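# Tie the sprung pipe ends, then remove both props

## Task

Finish with the plain cylinder (the wafer body) still held between the two pipe ends. Springs try to push those ends apart, and each pipe carries a loose wooden channel resting over it that keeps its end pressed inward. Set the tie bar fully down into the slotted lugs of both pipe ends, so that one bar head lies outside each lug. Then lift both wooden props off and leave them lying on the table. Use any number of the three arms.

## Robot and tools

Setup: three i2rt Big YAM arms (arm1, arm2, arm3), each ending in a five-finger right hand with a wrist camera. All positions are in one scene frame, in metres, with the origin on the floor and +z up. Arm feet (base_link), each facing along its own +x: arm1 at (0.552, 0.000, 0.757) facing roughly -x; arm2 at (0.007, 0.654, 0.776) facing roughly -y; arm3 at (0.003, -0.646, 0.805) facing roughly +y. The tabletop is at z=0.720. A hand reaches about 1.07 m from its joint 1 axis. Cameras: arm1_cam_wrist, arm2_cam_wrist, arm3_cam_wrist (616x616 fisheye) and cam_high (896x504, overhead). Wrist camera poses are recomputed from joint readings and shown with each picture.

Tool move: one action. Optional keys arm1, arm2, arm3, each its own object (an arm left out gets no command but may still be driving toward its earlier target), plus cameras (a list of names or ["all"]; empty list gives none). Inside an arm's object:
- joints: absolute targets by name. joint1_rad -2.879..2.879 (base yaw, positive counter-clockwise from above), joint2_rad 0..3.141 (shoulder), joint3_rad 0..3.019 (elbow), joint4_rad -1.692..1.57 (hand pitch, positive lifts fingers), joint5_rad -1.57..1.57 (sideways swing, positive to the arm's right), joint6_rad -2.094..2.094 (roll, positive clockwise seen from behind). Finger keys hand_little, hand_ring, hand_middle, hand_index, hand_thumb_bend, hand_thumb_turn run -1 (closed; for the turn, thumb in front of the palm) to +1 (open/straight; thumb beside palm). Settings hand_force_limit -1..1 (closing stops at about 0 N at -1 up to 10 N at +1, 15 N for thumb motors) and hand_speed -0.96..1 (full speed from +0.48). Joint targets move each joint at its own rate, so the hand can sweep wide.
- min_time_s (0.1..8): the shortest duration for that arm's joint motions.
- target: an absolute hand pose [x, y, z, qw, qx, qy, qz] in the scene frame, same layout as the printed hand line. The hand travels a straight line from its hand_target toward it. speed is the top speed, 0.002..4.3 m/s, default 0.25; rotation is capped at twice that in rad/s. With target, joints may hold only the finger keys and the two hand settings; anything else gets the call refused. All hand paths in one action finish together and end after 10 s at most; no action exceeds 15 s. Paths ignore obstacles and other arms, and the hand lags, drifts, and can overshoot, especially near full stretch.
A move with no arms returns full state and all images.

Hand geometry: the hand point sits 0.045 m in front of the palm. Its +z runs along the straight fingers (which extend 0.06 to 0.07 m past it), +y points out of the palm, +x crosses the palm away from the thumb. With joints 1, 5, 6 at zero and the hand level pointing forward, the palm is down and the thumb on the left; joint6 near -1.3 puts the camera on top with an upright picture. A thumb turned in front lets the hand wrap objects about 0.035 to 0.065 m thick, or handles down to about 0.025 m. A wrist bracket on the little-finger side sticks out 0.10 m and can collide.

Gripping: a finger motor starts only when its target changes by at least 0.002, then runs until it arrives or its load hits hand_force_limit, and locks. For a soft grip close with hand_speed at -0.94 or below. To squeeze harder, raise hand_force_limit and send a more-closed target; to release, send a more-open one. Scene start: force limit 0, hand_speed -0.8 (slow).

Other tools: wait {seconds 0..10, cameras} lets time pass. zoom_image {camera, region [x0,y0,x1,y1] pixels, up to 504x504} enlarges part of a camera's latest image. show_instructions shows the reference page. finished_scene ends the scene for good; the result must hold without the robots.

Result lines: move names the arms commanded; an arm marked as last shown got nothing. hand is the measured hand pose, hand_target the pose at the held joint targets. Joint velocities in rad/s, within noise means at rest. hand_stopped_by gives six words (little, ring, middle, index, thumb_bend, thumb_turn): moving, target, force, stalled, fault. The *_load_n values are fingertip forces in N, positive pushing open; a lost grip shows as loads near 0. Joint torques are raw drive outputs with offsets. Status: done means within 1 cm and 2 degrees; off_target is at rest but short; time_out is a stop where joints keep pushing toward the on_its_own target; not_followed or joint command not followed or pose unreachable means a safety check withheld the command. MOTOR HOT warns of heating; at 100 C an arm goes limp (OVER-TEMPERATURE FAULT) and keys marked limit_stop_at_motor_heat must be resent. If a call is refused or stopped, later move, wait and finished_scene calls in that reply are skipped.

Avoid: pressing two robots together or closing a hand on another robot's fingers; hard impacts on fixed or heavy parts; knocking objects out of the work area or letting them fall; releasing parts while moving; excess finger strain; keeping arms stretched or pushing against blocks (heat). Arms keep pushing on contact and do not stop by themselves. Objects may get brief random nudges. Keep the springs from popping the pipe ends apart before the tie bar is seated.

Each tool is called after "Emit:" as name(argument=value, ...) on one line, values as JSON.

Reference images:

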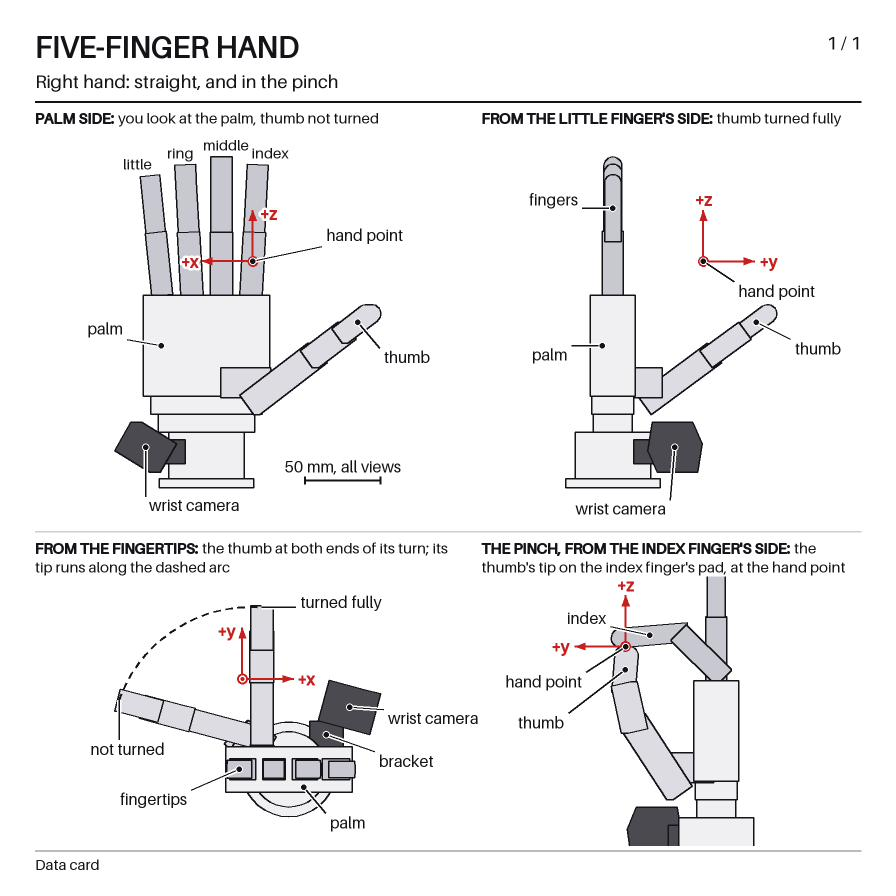

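## Session

Emit:
move(cameras=["all"])

Scene clock: 0.00 s.
Joint torques (N m): no reading
Heat: arm1: hottest joint5_rad 38 °C; arm2: hottest joint2_rad 35 °C; arm3: hottest joint1_rad 32 °C.
Joint velocities: within noise
arm1.joint_positions: joint1_rad=+0.453 joint2_rad=+0.612 joint3_rad=+1.345 joint4_rad=-1.156 joint5_rad=+0.063 joint6_rad=-1.291 hand_little=+1.000 hand_ring=+1.000 hand_middle=+1.000 hand_index=+1.000 hand_thumb_turn=+1.000 hand_thumb_bend=+1.000 hand_force_limit=+0.000 hand_speed=-0.800
arm1.joint_status: not commanded
arm1.hand_stopped_by: target,target,target,target,target,target
arm1.little_load_n: 0.0
arm1.ring_load_n: 0.0
arm1.middle_load_n: 0.0
arm1.index_load_n: 0.0
arm1.thumb_bend_load_n: 0.0
arm1.thumb_turn_load_n: 0.0
arm1.hand: x=+0.2932 y=-0.0528 z=+1.2655 quat_wxyz=(-0.518, -0.048, +0.838, -0.165) (m; scene frame)
arm1.hand_target: x=+0.2942 y=-0.0523 z=+1.2776 quat_wxyz=(-0.528, -0.047, +0.831, -0.169) (m; scene frame)
arm1.hand_status: not commanded
arm2.joint_positions: joint1_rad=-0.001 joint2_rad=+0.632 joint3_rad=+1.368 joint4_rad=-1.403 joint5_rad=-0.172 joint6_rad=-1.177 hand_little=+1.000 hand_ring=+1.000 hand_middle=+1.000 hand_index=+1.000 hand_thumb_turn=+1.000 hand_thumb_bend=+1.000 hand_force_limit=+0.000 hand_speed=-0.800
arm2.joint_status: not commanded
arm2.hand_stopped_by: target,target,target,target,target,target
arm2.little_load_n: 0.0
arm2.ring_load_n: 0.0
arm2.middle_load_n: 0.0
arm2.index_load_n: 0.0
arm2.thumb_bend_load_n: 0.0
arm2.thumb_turn_load_n: 0.0
arm2.hand: x=-0.0151 y=+0.4345 z=+1.2332 quat_wxyz=(+0.183, +0.513, -0.734, +0.405) (m; scene frame)
arm2.hand_target: x=-0.0152 y=+0.4346 z=+1.2423 quat_wxyz=(+0.189, +0.511, -0.730, +0.413) (m; scene frame)
arm2.hand_status: not commanded
arm3.joint_positions: joint1_rad=+0.279 joint2_rad=+0.644 joint3_rad=+1.339 joint4_rad=-1.467 joint5_rad=+0.019 joint6_rad=-1.163 hand_little=+1.000 hand_ring=+1.000 hand_middle=+1.000 hand_index=+1.000 hand_thumb_turn=+1.000 hand_thumb_bend=+1.000 hand_force_limit=+0.000 hand_speed=-0.800
arm3.joint_status: not commanded
arm3.hand_stopped_by: target,target,target,target,target,target
arm3.little_load_n: 0.0
arm3.ring_load_n: 0.0
arm3.middle_load_n: 0.0
arm3.index_load_n: 0.0
arm3.thumb_bend_load_n: 0.0
arm3.thumb_turn_load_n: 0.0
arm3.hand: x=-0.0179 y=-0.4331 z=+1.2372 quat_wxyz=(-0.353, +0.679, +0.622, +0.163) (m; scene frame)
arm3.hand_target: x=-0.0181 y=-0.4322 z=+1.2492 quat_wxyz=(-0.366, +0.675, +0.618, +0.168) (m; scene frame)
arm3.hand_status: not commanded
pictures: arm1_cam_wrist, arm2_cam_wrist, arm3_cam_wrist, cam_high

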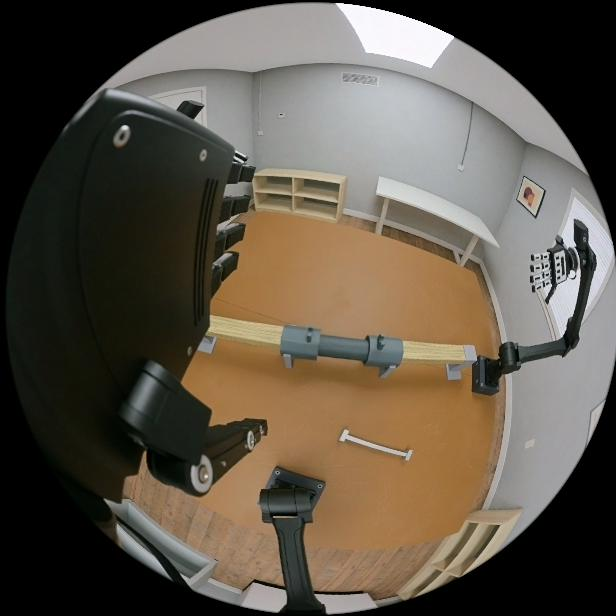

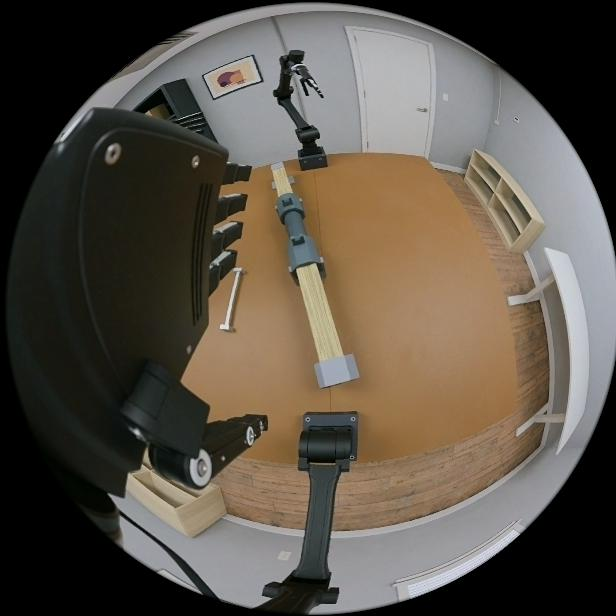

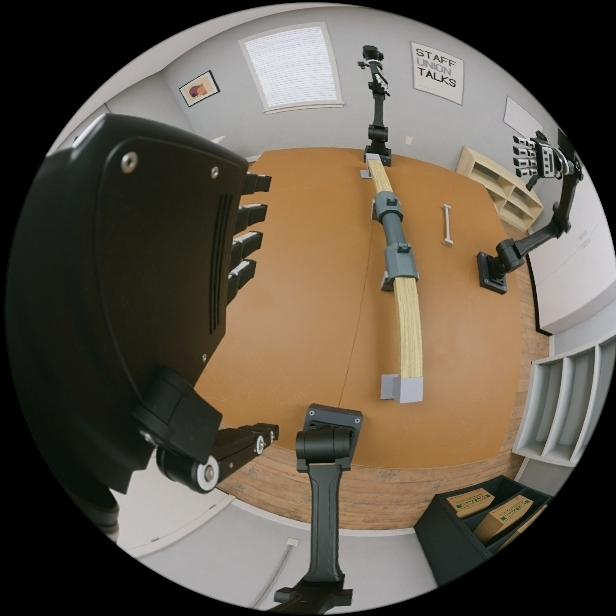

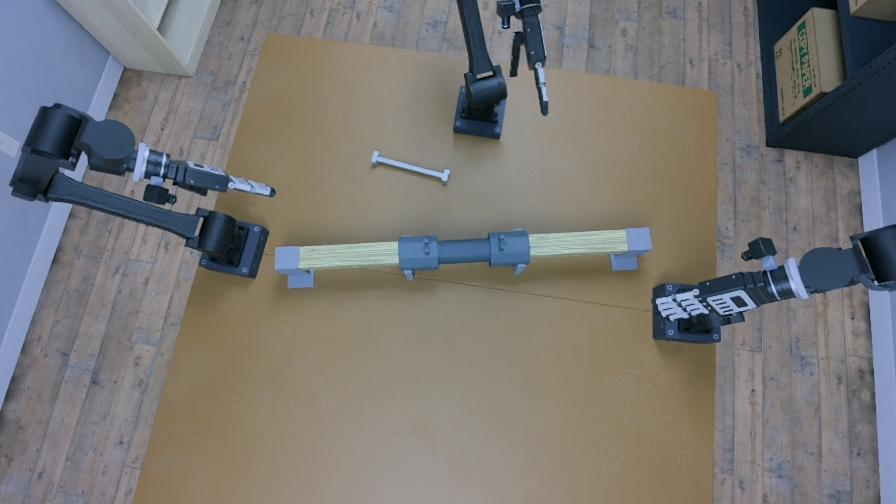

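Emit:
zoom_image(camera="cam_high", region=[340, 130, 600, 300])

Emit:
zoom_image(camera="cam_high", region=[260, 200, 440, 310])

Emit:
zoom_image(camera="cam_high", region=[500, 200, 680, 310])

Emit:
zoom_image(camera="arm1_cam_wrist", region=[180, 290, 500, 490])

Emit:
zoom_image(camera="arm3_cam_wrist", region=[340, 150, 480, 420])

Emit:
zoom_image(camera="arm2_cam_wrist", region=[200, 150, 380, 400])

Scaled by 1.938 from the camera's image (finer frame: 1280x720).

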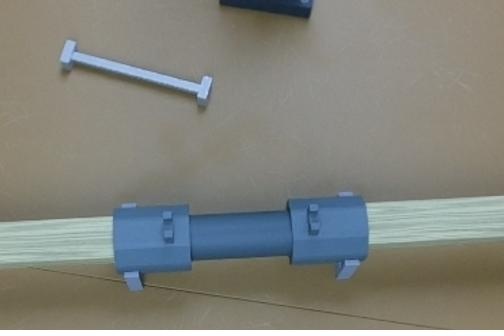

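Scaled by 2.800 from the camera's image (finer frame: 1280x720).

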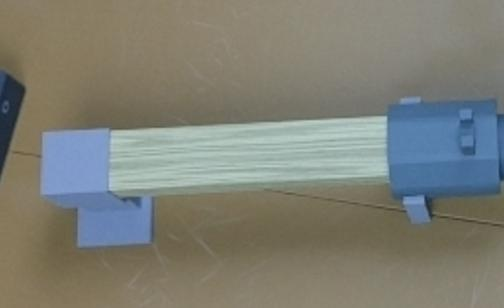

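Scaled by 2.800 from the camera's image (finer frame: 1280x720).

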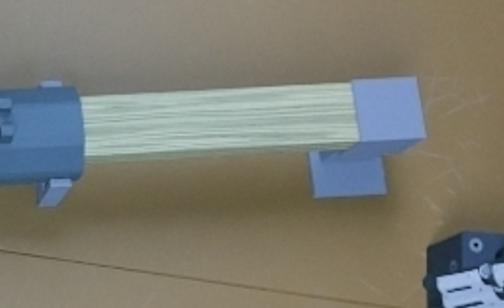

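Scaled by 1.575 from the camera's image (finer frame: 880x880).

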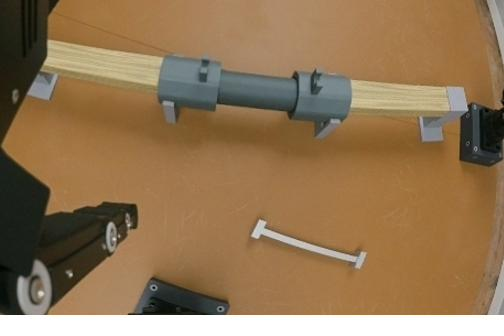

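Scaled by 1.867 from the camera's image (finer frame: 880x880).

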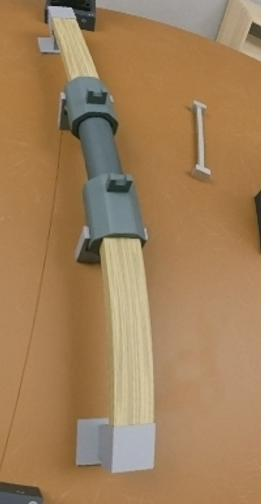

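Scaled by 2.016 from the camera's image (finer frame: 880x880).

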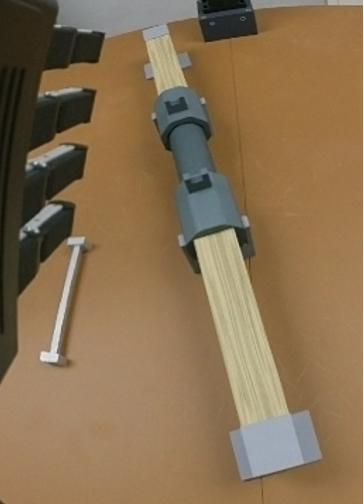

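Emit:
move(arm1={"target":[0.22,0.14,1.05,0.183,-0.683,-0.683,0.183],"speed":0.3}, cameras=["all"])

Scene clock: 46.77 s.
Joint torques (N m): arm1=[-1.38 -7.88 10.33 0.61 -0.33 0.07] | arm2=[-0.21 2.14 7.9 1.96 -0.21 -0.11] | arm3=[1.14 1.44 10.24 2.21 -0.13 0.06]
Heat: arm1: hottest joint5_rad 38 °C; arm2: hottest joint2_rad 35 °C; arm3: hottest joint3_rad 34 °C.
move: arm1 done
Joint velocities: within noise
arm1.joint_positions: joint1_rad=-0.510 joint2_rad=+1.144 joint3_rad=+1.261 joint4_rad=-1.244 joint5_rad=-0.255 joint6_rad=-0.484 hand_little=+1.000 hand_ring=+1.000 hand_middle=+1.000 hand_index=+1.000 hand_thumb_turn=+1.000 hand_thumb_bend=+1.000 hand_force_limit=+0.000 hand_speed=-0.800
arm1.joint_status: not commanded
arm1.hand_stopped_by: target,target,target,target,target,target
arm1.little_load_n: 0.0
arm1.ring_load_n: 0.0
arm1.middle_load_n: 0.0
arm1.index_load_n: 0.0
arm1.thumb_bend_load_n: 0.0
arm1.thumb_turn_load_n: 0.0
arm1.hand: x=+0.2196 y=+0.1384 z=+1.0397 quat_wxyz=(-0.176, +0.680, +0.689, -0.180)
arm1.hand_target: x=+0.2201 y=+0.1399 z=+1.0499 quat_wxyz=(-0.183, +0.683, +0.683, -0.183)
arm1.hand_status: done (0.010 m and 1.2 deg from the pose sent, 0.298 m and 96.7 deg at the start)
arm2, arm3: as last shown
pictures: arm1_cam_wrist, arm2_cam_wrist, arm3_cam_wrist, cam_high
arm1_cam_wrist: T_world_to_cam=[[0.86109, 0.27754, -0.42602, 0.21168], [0.43862, -0.82927, 0.3463, -0.34424], [-0.25717, -0.48506, -0.83581, 1.1038]] pos_world=[0.25258, 0.1912, 1.13196]

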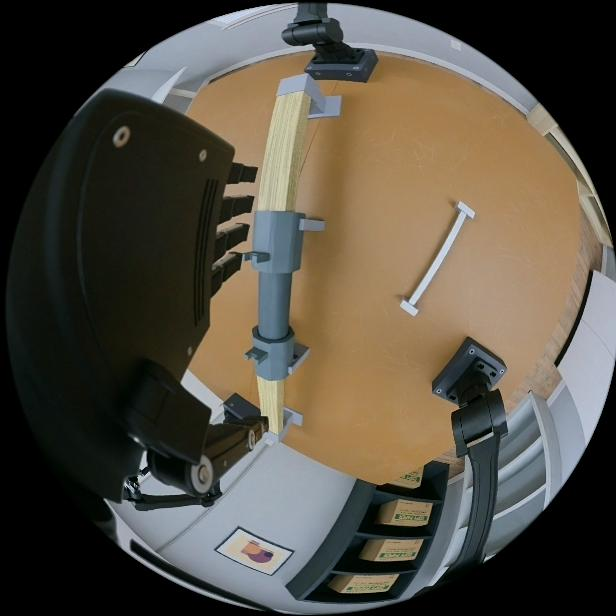

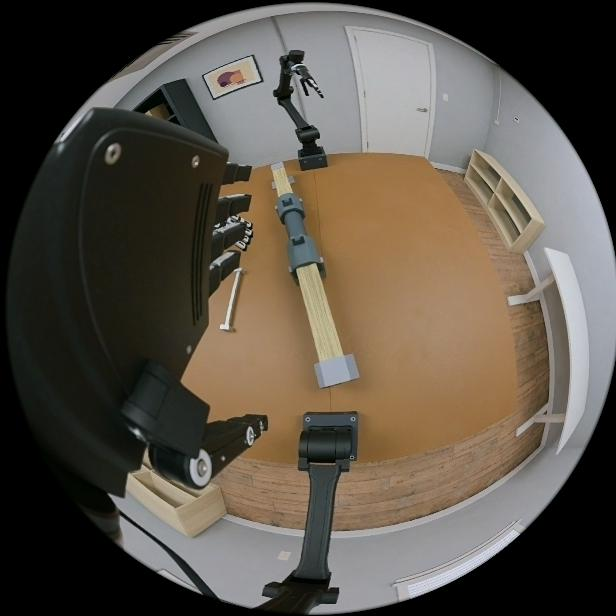

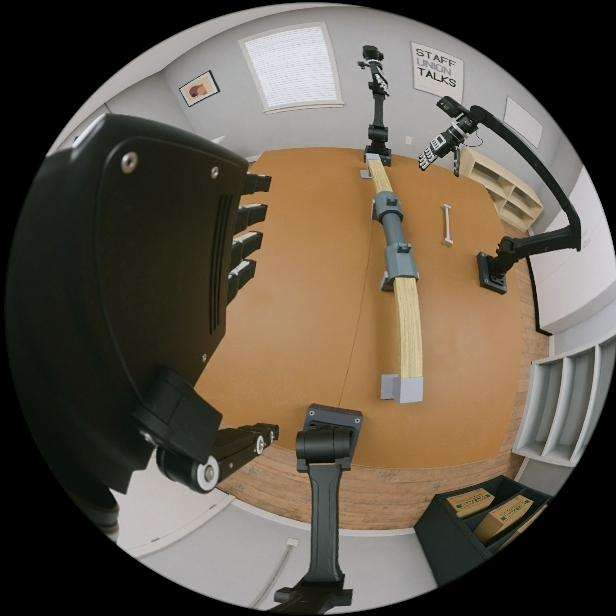

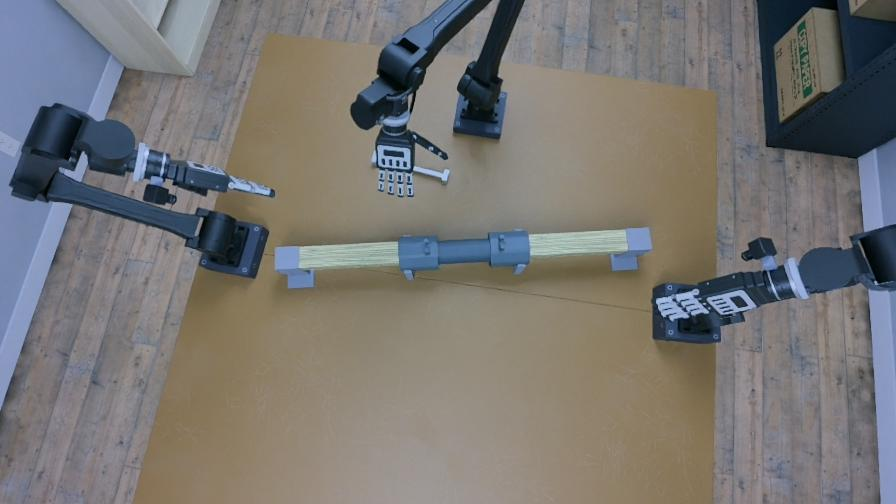

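Emit:
zoom_image(camera="arm1_cam_wrist", region=[230, 190, 350, 310])

Emit:
zoom_image(camera="arm1_cam_wrist", region=[230, 290, 350, 450])

Emit:
zoom_image(camera="arm1_cam_wrist", region=[380, 180, 500, 330])

Emit:
zoom_image(camera="arm1_cam_wrist", region=[230, 60, 350, 220])

Scaled by 4.200 from the camera's image (finer frame: 880x880).

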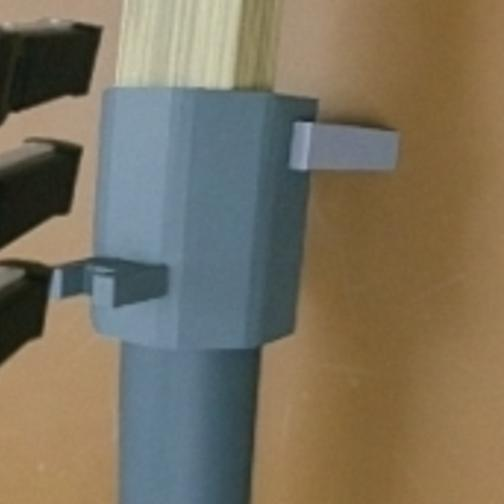

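Scaled by 3.150 from the camera's image (finer frame: 880x880).

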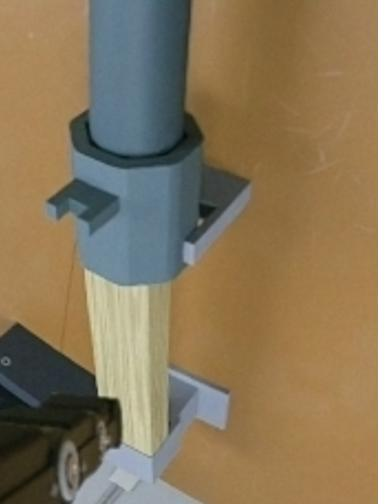

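Scaled by 3.360 from the camera's image (finer frame: 880x880).

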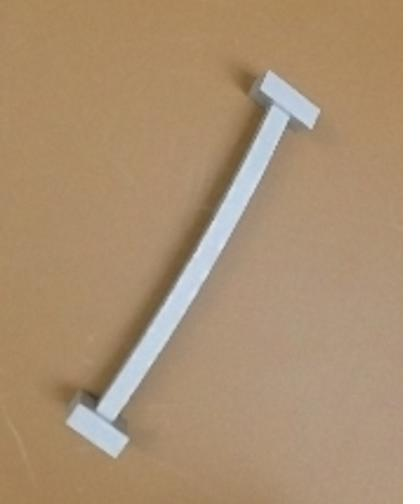

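Scaled by 3.150 from the camera's image (finer frame: 880x880).

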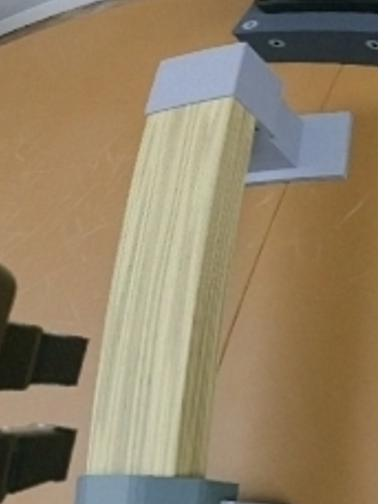

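Emit:
move(arm1={"target":[0.3345,0.166,0.88,0.4288,-0.6123,-0.5441,0.3810],"speed":0.25,"joints":{"hand_thumb_turn":-1,"hand_thumb_bend":0.4,"hand_index":0.3,"hand_middle":0.3,"hand_speed":-0.5}}, cameras=["all"])

Scene clock: 98.50 s.
Joint torques (N m): arm1=[-1.32 -0.85 8.31 1.87 -0.66 -0.06] | arm2=[-0.21 2.14 7.9 1.96 -0.21 -0.11] | arm3=[1.03 1.44 10.26 2.22 -0.13 0.05]
Heat: arm1: hottest joint5_rad 37 °C; arm2: hottest joint2_rad 34 °C; arm3: hottest joint3_rad 36 °C.
move: arm1 done
Joint velocities: within noise
arm1.joint_positions: joint1_rad=-1.250 joint2_rad=+0.676 joint3_rad=+0.348 joint4_rad=-0.422 joint5_rad=-1.032 joint6_rad=-0.657 hand_little=+1.000 hand_ring=+1.000 hand_middle=+0.300 hand_index=+0.300 hand_thumb_turn=-1.000 hand_thumb_bend=+0.400 hand_force_limit=+0.000 hand_speed=-0.500
arm1.joint_status: all done
arm1.hand_stopped_by: target,target,target,target,target,target
arm1.little_load_n: 0.0
arm1.ring_load_n: 0.0
arm1.middle_load_n: 0.0
arm1.index_load_n: 0.0
arm1.thumb_bend_load_n: 0.0
arm1.thumb_turn_load_n: 0.0
arm1.hand: x=+0.3342 y=+0.1619 z=+0.8805 quat_wxyz=(-0.422, +0.616, +0.543, -0.384)
arm1.hand_target: x=+0.3346 y=+0.1659 z=+0.8800 quat_wxyz=(-0.429, +0.612, +0.544, -0.381)
arm1.hand_status: done (0.004 m and 1.0 deg from the pose sent, 0.199 m and 41.5 deg at the start)
arm2, arm3: as last shown
pictures: arm1_cam_wrist, arm2_cam_wrist, arm3_cam_wrist, cam_high
arm1_cam_wrist: T_world_to_cam=[[0.40825, 0.20615, -0.88929, 0.60942], [0.4485, -0.89378, -0.00129, -0.0067], [-0.7951, -0.39832, -0.45734, 0.84413]] pos_world=[0.42538, 0.20461, 0.928]

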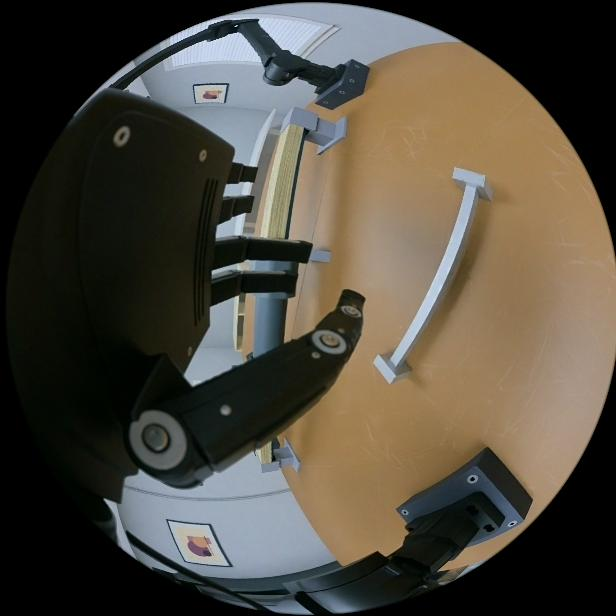

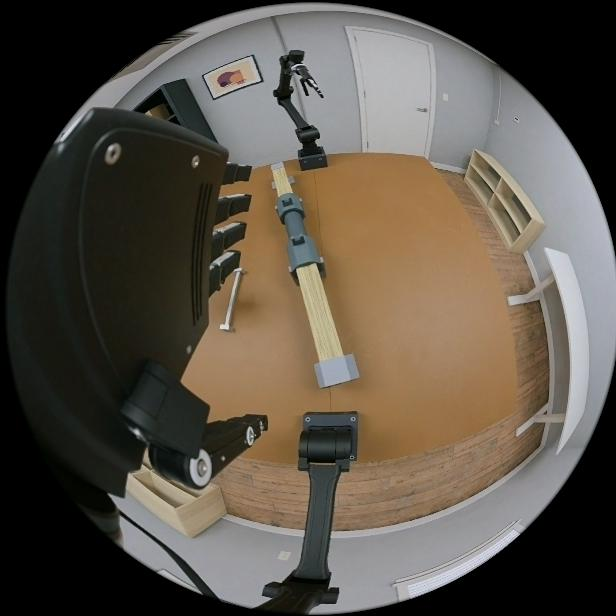

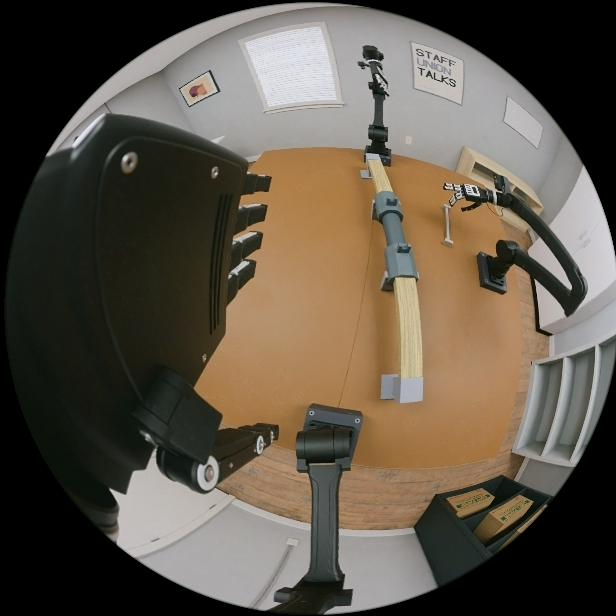

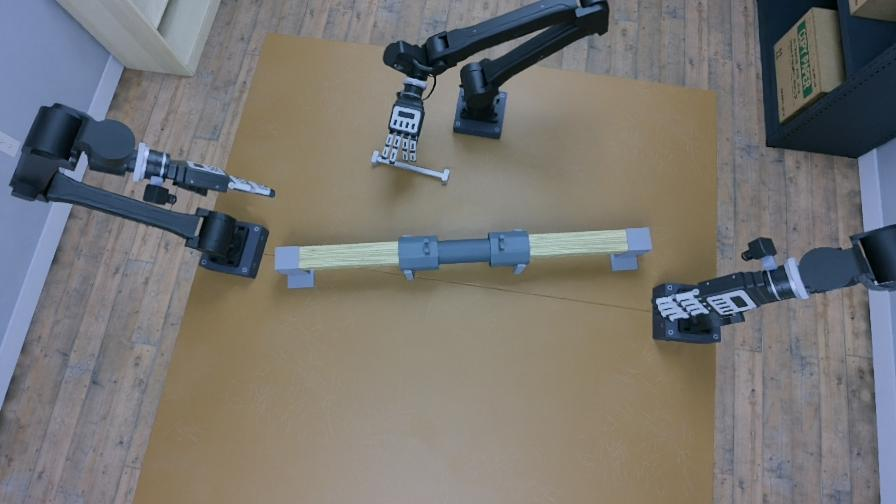

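Emit:
zoom_image(camera="arm1_cam_wrist", region=[330, 150, 510, 400])

Emit:
zoom_image(camera="arm1_cam_wrist", region=[230, 220, 400, 400])

Emit:
zoom_image(camera="arm2_cam_wrist", region=[210, 170, 350, 290])

Emit:
zoom_image(camera="cam_high", region=[350, 90, 480, 200])

Scaled by 2.016 from the camera's image (finer frame: 880x880).

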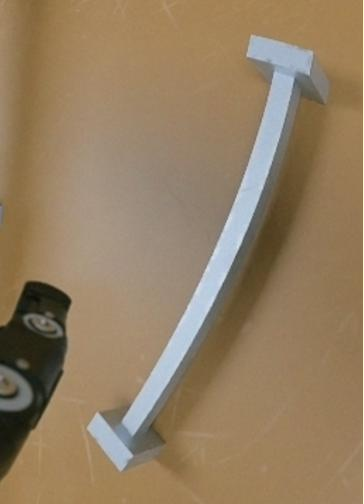

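Scaled by 2.800 from the camera's image (finer frame: 880x880).

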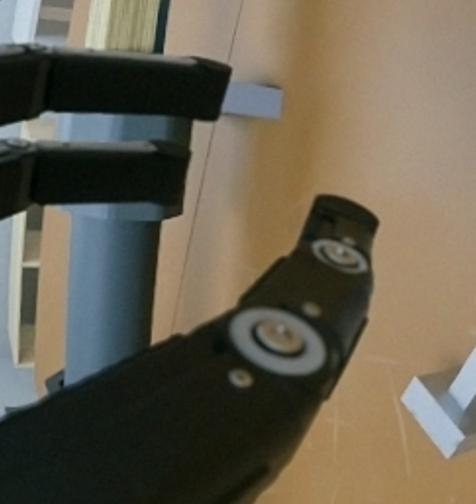

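Scaled by 3.600 from the camera's image (finer frame: 880x880).

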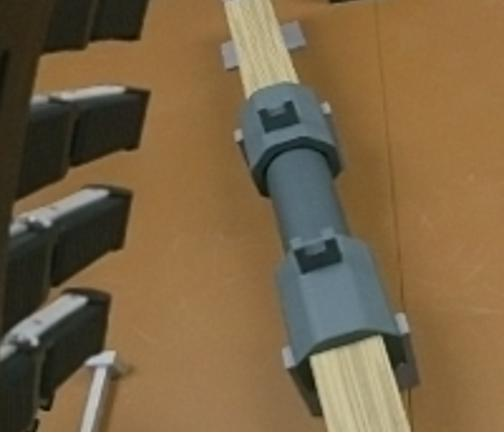

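Scaled by 3.877 from the camera's image (finer frame: 1280x720).

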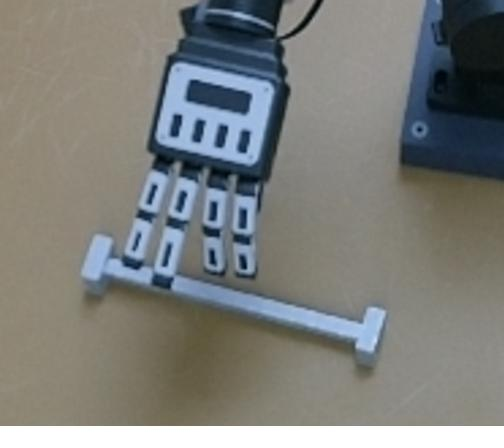

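Emit:
move(arm1={"target":[0.332,0.170,0.80,0.4288,-0.6123,-0.5441,0.3810],"speed":0.15}, cameras=["arm1_cam_wrist","cam_high"])

Emit:
zoom_image(camera="arm1_cam_wrist", region=[270, 120, 520, 420])

Emit:
zoom_image(camera="cam_high", region=[350, 90, 480, 200])

Scene clock: 110.80 s.
Joint torques (N m): arm1=[-0.44 -2.14 6.22 1.92 -0.42 0.1] | arm2=[-0.21 2.14 7.9 1.96 -0.21 -0.11] | arm3=[1.14 1.38 10.24 2.22 -0.13 0.05]
Heat: arm1: hottest joint5_rad 37 °C; arm2: hottest joint2_rad 34 °C; arm3: hottest joint3_rad 36 °C.
move: arm1 done
Joint velocities: within noise
arm1.joint_positions: joint1_rad=-1.254 joint2_rad=+0.951 joint3_rad=+0.201 joint4_rad=+0.010 joint5_rad=-1.035 joint6_rad=-0.666 hand_little=+1.000 hand_ring=+1.000 hand_middle=+0.300 hand_index=+0.300 hand_thumb_turn=-1.000 hand_thumb_bend=+0.400 hand_force_limit=+0.000 hand_speed=-0.500
arm1.joint_status: not commanded
arm1.hand_stopped_by: target,target,target,target,target,target
arm1.little_load_n: 0.0
arm1.ring_load_n: 0.0
arm1.middle_load_n: 0.0
arm1.index_load_n: 0.0
arm1.thumb_bend_load_n: 0.0
arm1.thumb_turn_load_n: 0.5
arm1.hand: x=+0.3325 y=+0.1706 z=+0.8019 quat_wxyz=(-0.428, +0.612, +0.545, -0.381)
arm1.hand_target: x=+0.3321 y=+0.1700 z=+0.8001 quat_wxyz=(-0.429, +0.612, +0.544, -0.381)
arm1.hand_status: done (0.002 m and 0.2 deg from the pose sent, 0.081 m and 1.0 deg at the start)
arm2, arm3: as last shown
arm1_cam_wrist: T_world_to_cam=[[0.40482, 0.222, -0.88704, 0.53505], [0.4492, -0.89324, -0.01855, 0.01525], [-0.79645, -0.39095, -0.46133, 0.81263]] pos_world=[0.42377, 0.21253, 0.84978]

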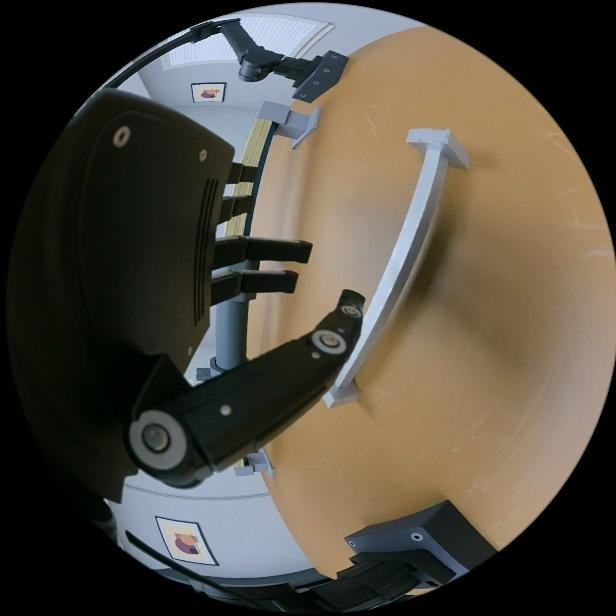

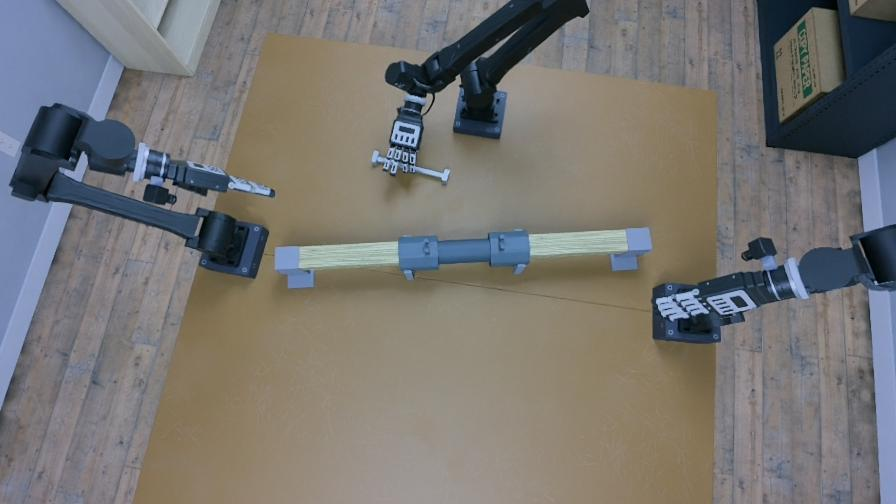

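Scaled by 1.680 from the camera's image (finer frame: 880x880).

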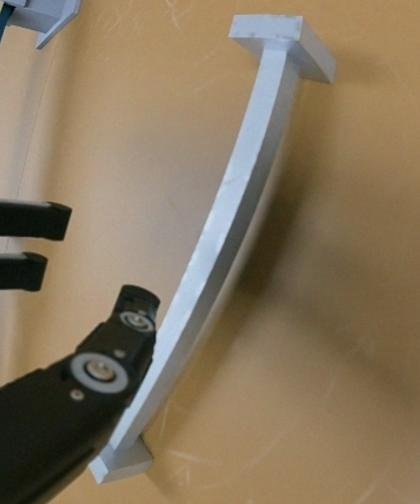

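Scaled by 3.877 from the camera's image (finer frame: 1280x720).

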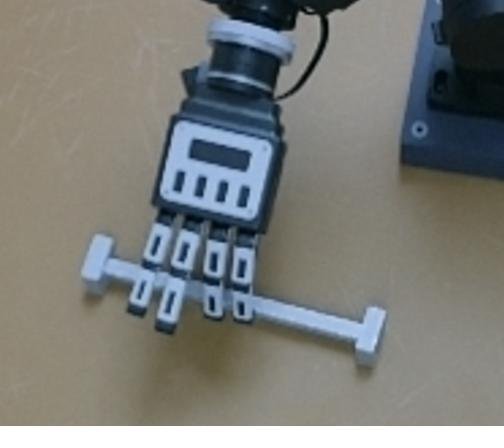

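Emit:
zoom_image(camera="arm1_cam_wrist", region=[395, 115, 485, 185])

Emit:
zoom_image(camera="arm1_cam_wrist", region=[310, 350, 400, 420])

Scaled by 5.600 from the camera's image (finer frame: 880x880).

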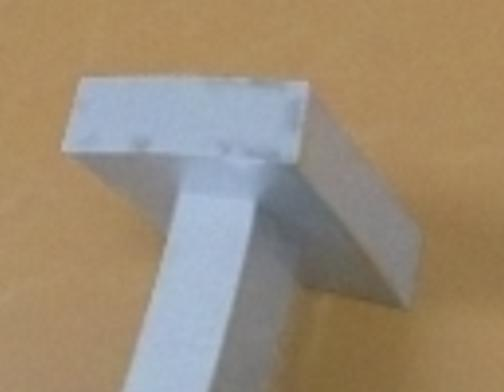

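Scaled by 5.600 from the camera's image (finer frame: 880x880).

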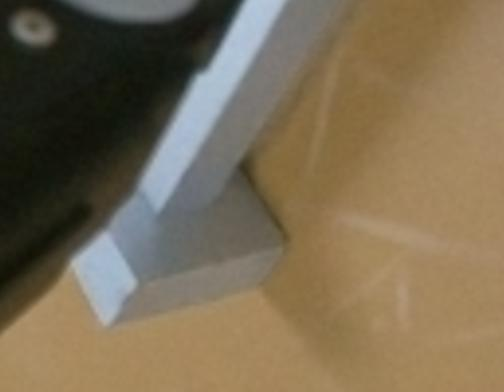

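Emit:
move(arm1={"target":[0.3485,0.172,0.785,0.4769,-0.5684,-0.5136,0.4309],"speed":0.15,"joints":{"hand_thumb_bend":0.1,"hand_index":0.35,"hand_middle":0.35}}, cameras=["arm1_cam_wrist","cam_high"])

Emit:
zoom_image(camera="arm1_cam_wrist", region=[270, 120, 520, 420])

Emit:
zoom_image(camera="cam_high", region=[350, 90, 480, 200])

Scene clock: 141.30 s.
Joint torques (N m): arm1=[-1.79 -3.19 3.89 1.68 -0.71 0.09] | arm2=[-0.21 2.14 7.9 1.96 -0.21 -0.11] | arm3=[1.08 1.44 10.24 2.19 -0.13 0.06]
Heat: arm1: hottest joint5_rad 37 °C; arm2: hottest joint3_rad 35 °C; arm3: hottest joint3_rad 37 °C.
move: arm1 done
Joint velocities: within noise
arm1.joint_positions: joint1_rad=-1.426 joint2_rad=+1.221 joint3_rad=+0.127 joint4_rad=+0.394 joint5_rad=-1.289 joint6_rad=-0.682 hand_little=+1.000 hand_ring=+1.000 hand_middle=+0.350 hand_index=+0.350 hand_thumb_turn=-1.000 hand_thumb_bend=+0.100 hand_force_limit=+0.000 hand_speed=-0.500
arm1.joint_status: all done
arm1.hand_stopped_by: target,target,target,target,target,target
arm1.little_load_n: 0.0
arm1.ring_load_n: 0.0
arm1.middle_load_n: 0.0
arm1.index_load_n: 0.0
arm1.thumb_bend_load_n: 0.0
arm1.thumb_turn_load_n: 0.0
arm1.hand: x=+0.3467 y=+0.1717 z=+0.7856 quat_wxyz=(-0.474, +0.566, +0.518, -0.431)
arm1.hand_target: x=+0.3485 y=+0.1720 z=+0.7851 quat_wxyz=(-0.477, +0.568, +0.514, -0.431)
arm1.hand_status: done (0.002 m and 0.6 deg from the pose sent, 0.023 m and 10.1 deg at the start)
arm2, arm3: as last shown
arm2.thumb_bend_load_n: 0.5
arm3.middle_load_n: -0.5
arm1_cam_wrist: T_world_to_cam=[[0.24343, 0.24764, -0.93777, 0.60601], [0.4595, -0.88092, -0.11335, 0.07837], [-0.85417, -0.40331, -0.32823, 0.73456]] pos_world=[0.44391, 0.21522, 0.81828]

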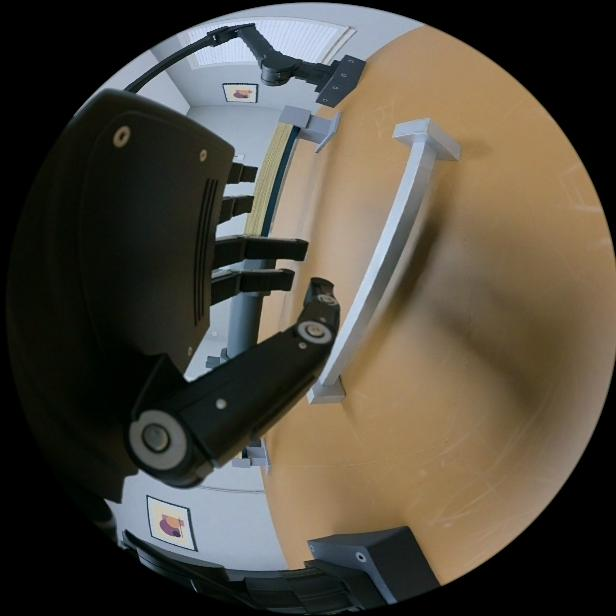

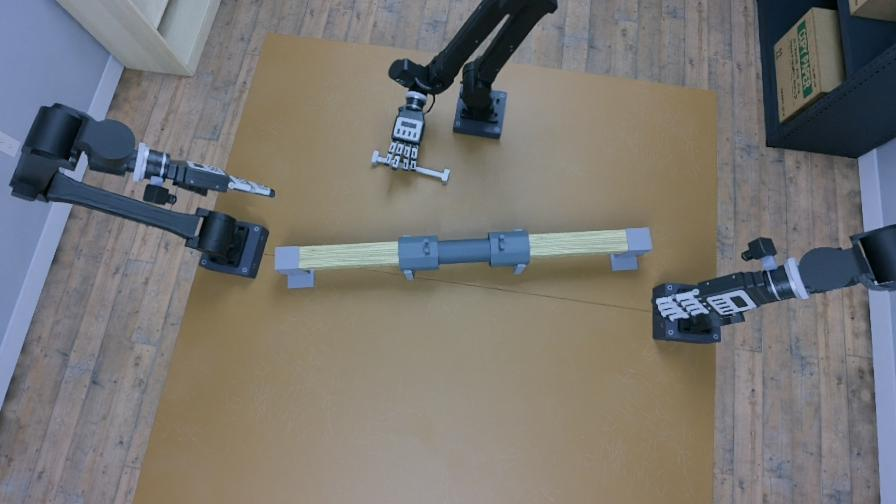

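Scaled by 1.680 from the camera's image (finer frame: 880x880).

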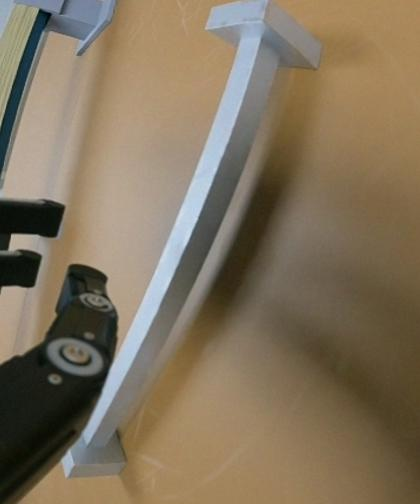

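Scaled by 3.877 from the camera's image (finer frame: 1280x720).

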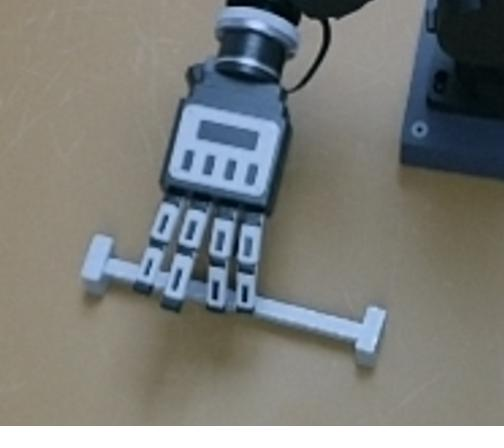

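Emit:
zoom_image(camera="arm1_cam_wrist", region=[380, 110, 470, 180])

Emit:
zoom_image(camera="arm1_cam_wrist", region=[290, 340, 380, 410])

Scaled by 5.600 from the camera's image (finer frame: 880x880).

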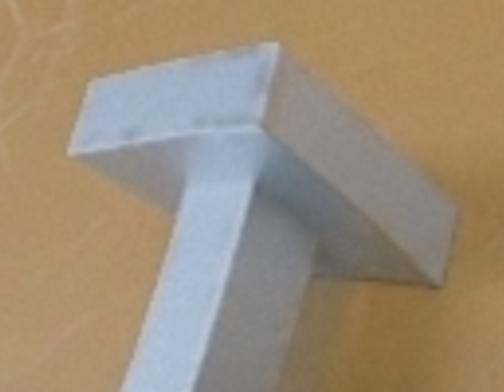

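Scaled by 5.600 from the camera's image (finer frame: 880x880).

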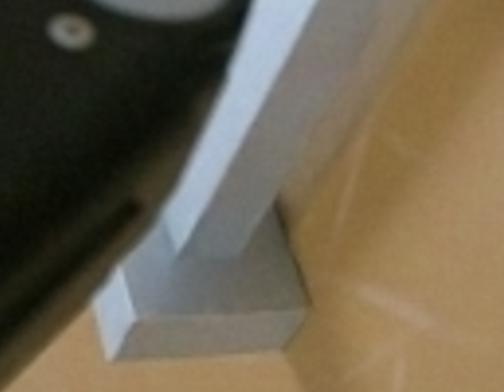

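Emit:
zoom_image(camera="arm1_cam_wrist", region=[320, 200, 420, 300])

Scaled by 5.040 from the camera's image (finer frame: 880x880).

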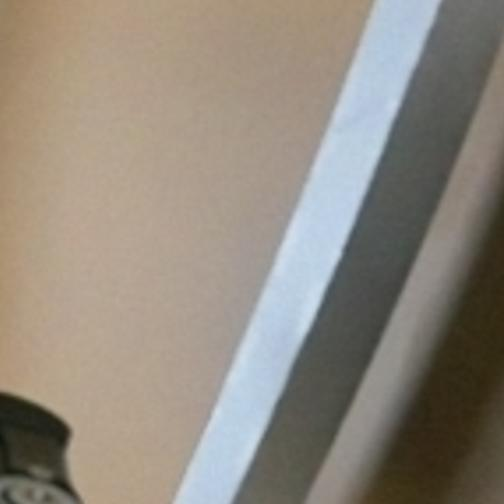

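Emit:
move(arm1={"target":[0.3480,0.172,0.742,0.4769,-0.5684,-0.5136,0.4309],"speed":0.08}, cameras=["arm1_cam_wrist","arm2_cam_wrist"])

Emit:
zoom_image(camera="arm1_cam_wrist", region=[240, 200, 400, 360])

Emit:
zoom_image(camera="arm2_cam_wrist", region=[200, 220, 300, 340])

Scene clock: 163.43 s.
Joint torques (N m): arm1=[-1.44 -4.78 0.76 1.74 -0.64 0.06] | arm2=[-0.21 2.2 7.9 1.96 -0.21 -0.11] | arm3=[1.2 1.44 10.25 2.21 -0.13 0.05]
Heat: arm1: hottest joint5_rad 37 °C; arm2: hottest joint3_rad 35 °C; arm3: hottest joint3_rad 38 °C.
move: arm1 done
Joint velocities: within noise
arm1.joint_positions: joint1_rad=-1.426 joint2_rad=+1.603 joint3_rad=+0.110 joint4_rad=+0.799 joint5_rad=-1.289 joint6_rad=-0.677 hand_little=+1.000 hand_ring=+1.000 hand_middle=+0.350 hand_index=+0.350 hand_thumb_turn=-1.000 hand_thumb_bend=+0.100 hand_force_limit=+0.000 hand_speed=-0.500
arm1.joint_status: not commanded
arm1.hand_stopped_by: target,target,target,target,target,target
arm1.little_load_n: 0.0
arm1.ring_load_n: 0.0
arm1.middle_load_n: 0.0
arm1.index_load_n: 0.0
arm1.thumb_bend_load_n: 0.0
arm1.thumb_turn_load_n: 0.0
arm1.hand: x=+0.3465 y=+0.1727 z=+0.7419 quat_wxyz=(-0.475, +0.566, +0.518, -0.431)
arm1.hand_target: x=+0.3480 y=+0.1721 z=+0.7420 quat_wxyz=(-0.477, +0.568, +0.514, -0.431)
arm1.hand_status: done (0.002 m and 0.6 deg from the pose sent, 0.044 m and 0.6 deg at the start)
arm2, arm3: as last shown
arm2.thumb_bend_load_n: 0.0
arm3.middle_load_n: 0.0
arm1_cam_wrist: T_world_to_cam=[[0.2426, 0.24787, -0.93793, 0.5652], [0.45853, -0.8813, -0.1143, 0.07554], [-0.85493, -0.40234, -0.32746, 0.7199]] pos_world=[0.44371, 0.21613, 0.77448]

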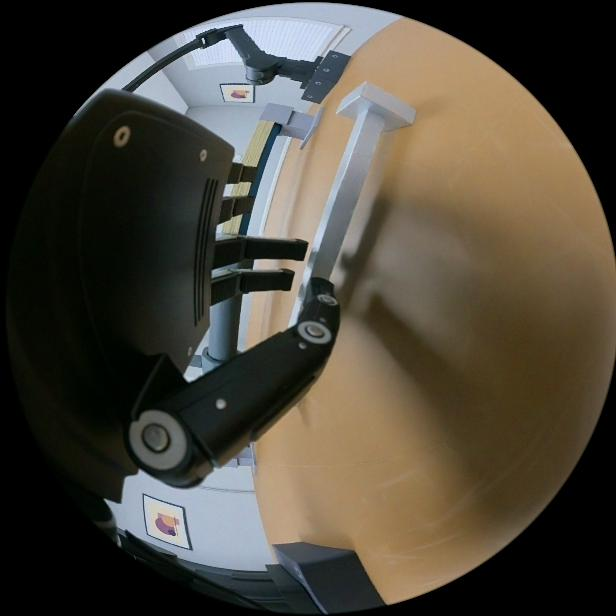

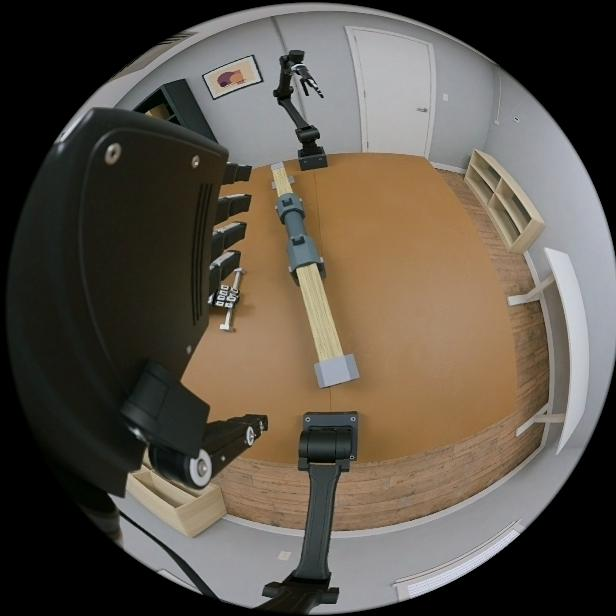

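Scaled by 3.150 from the camera's image (finer frame: 880x880).

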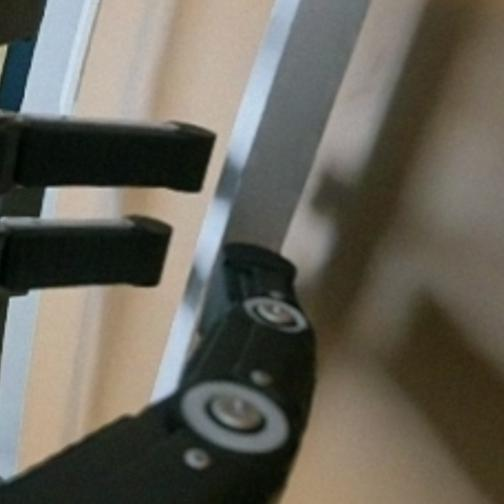

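Scaled by 4.200 from the camera's image (finer frame: 880x880).

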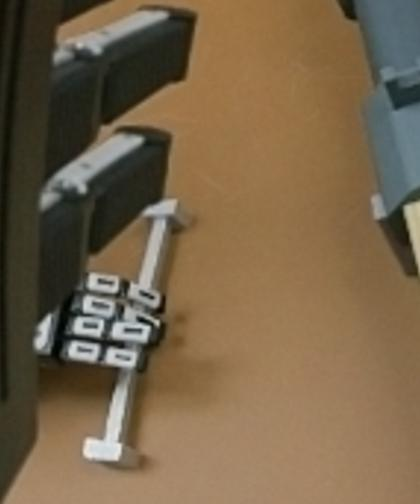

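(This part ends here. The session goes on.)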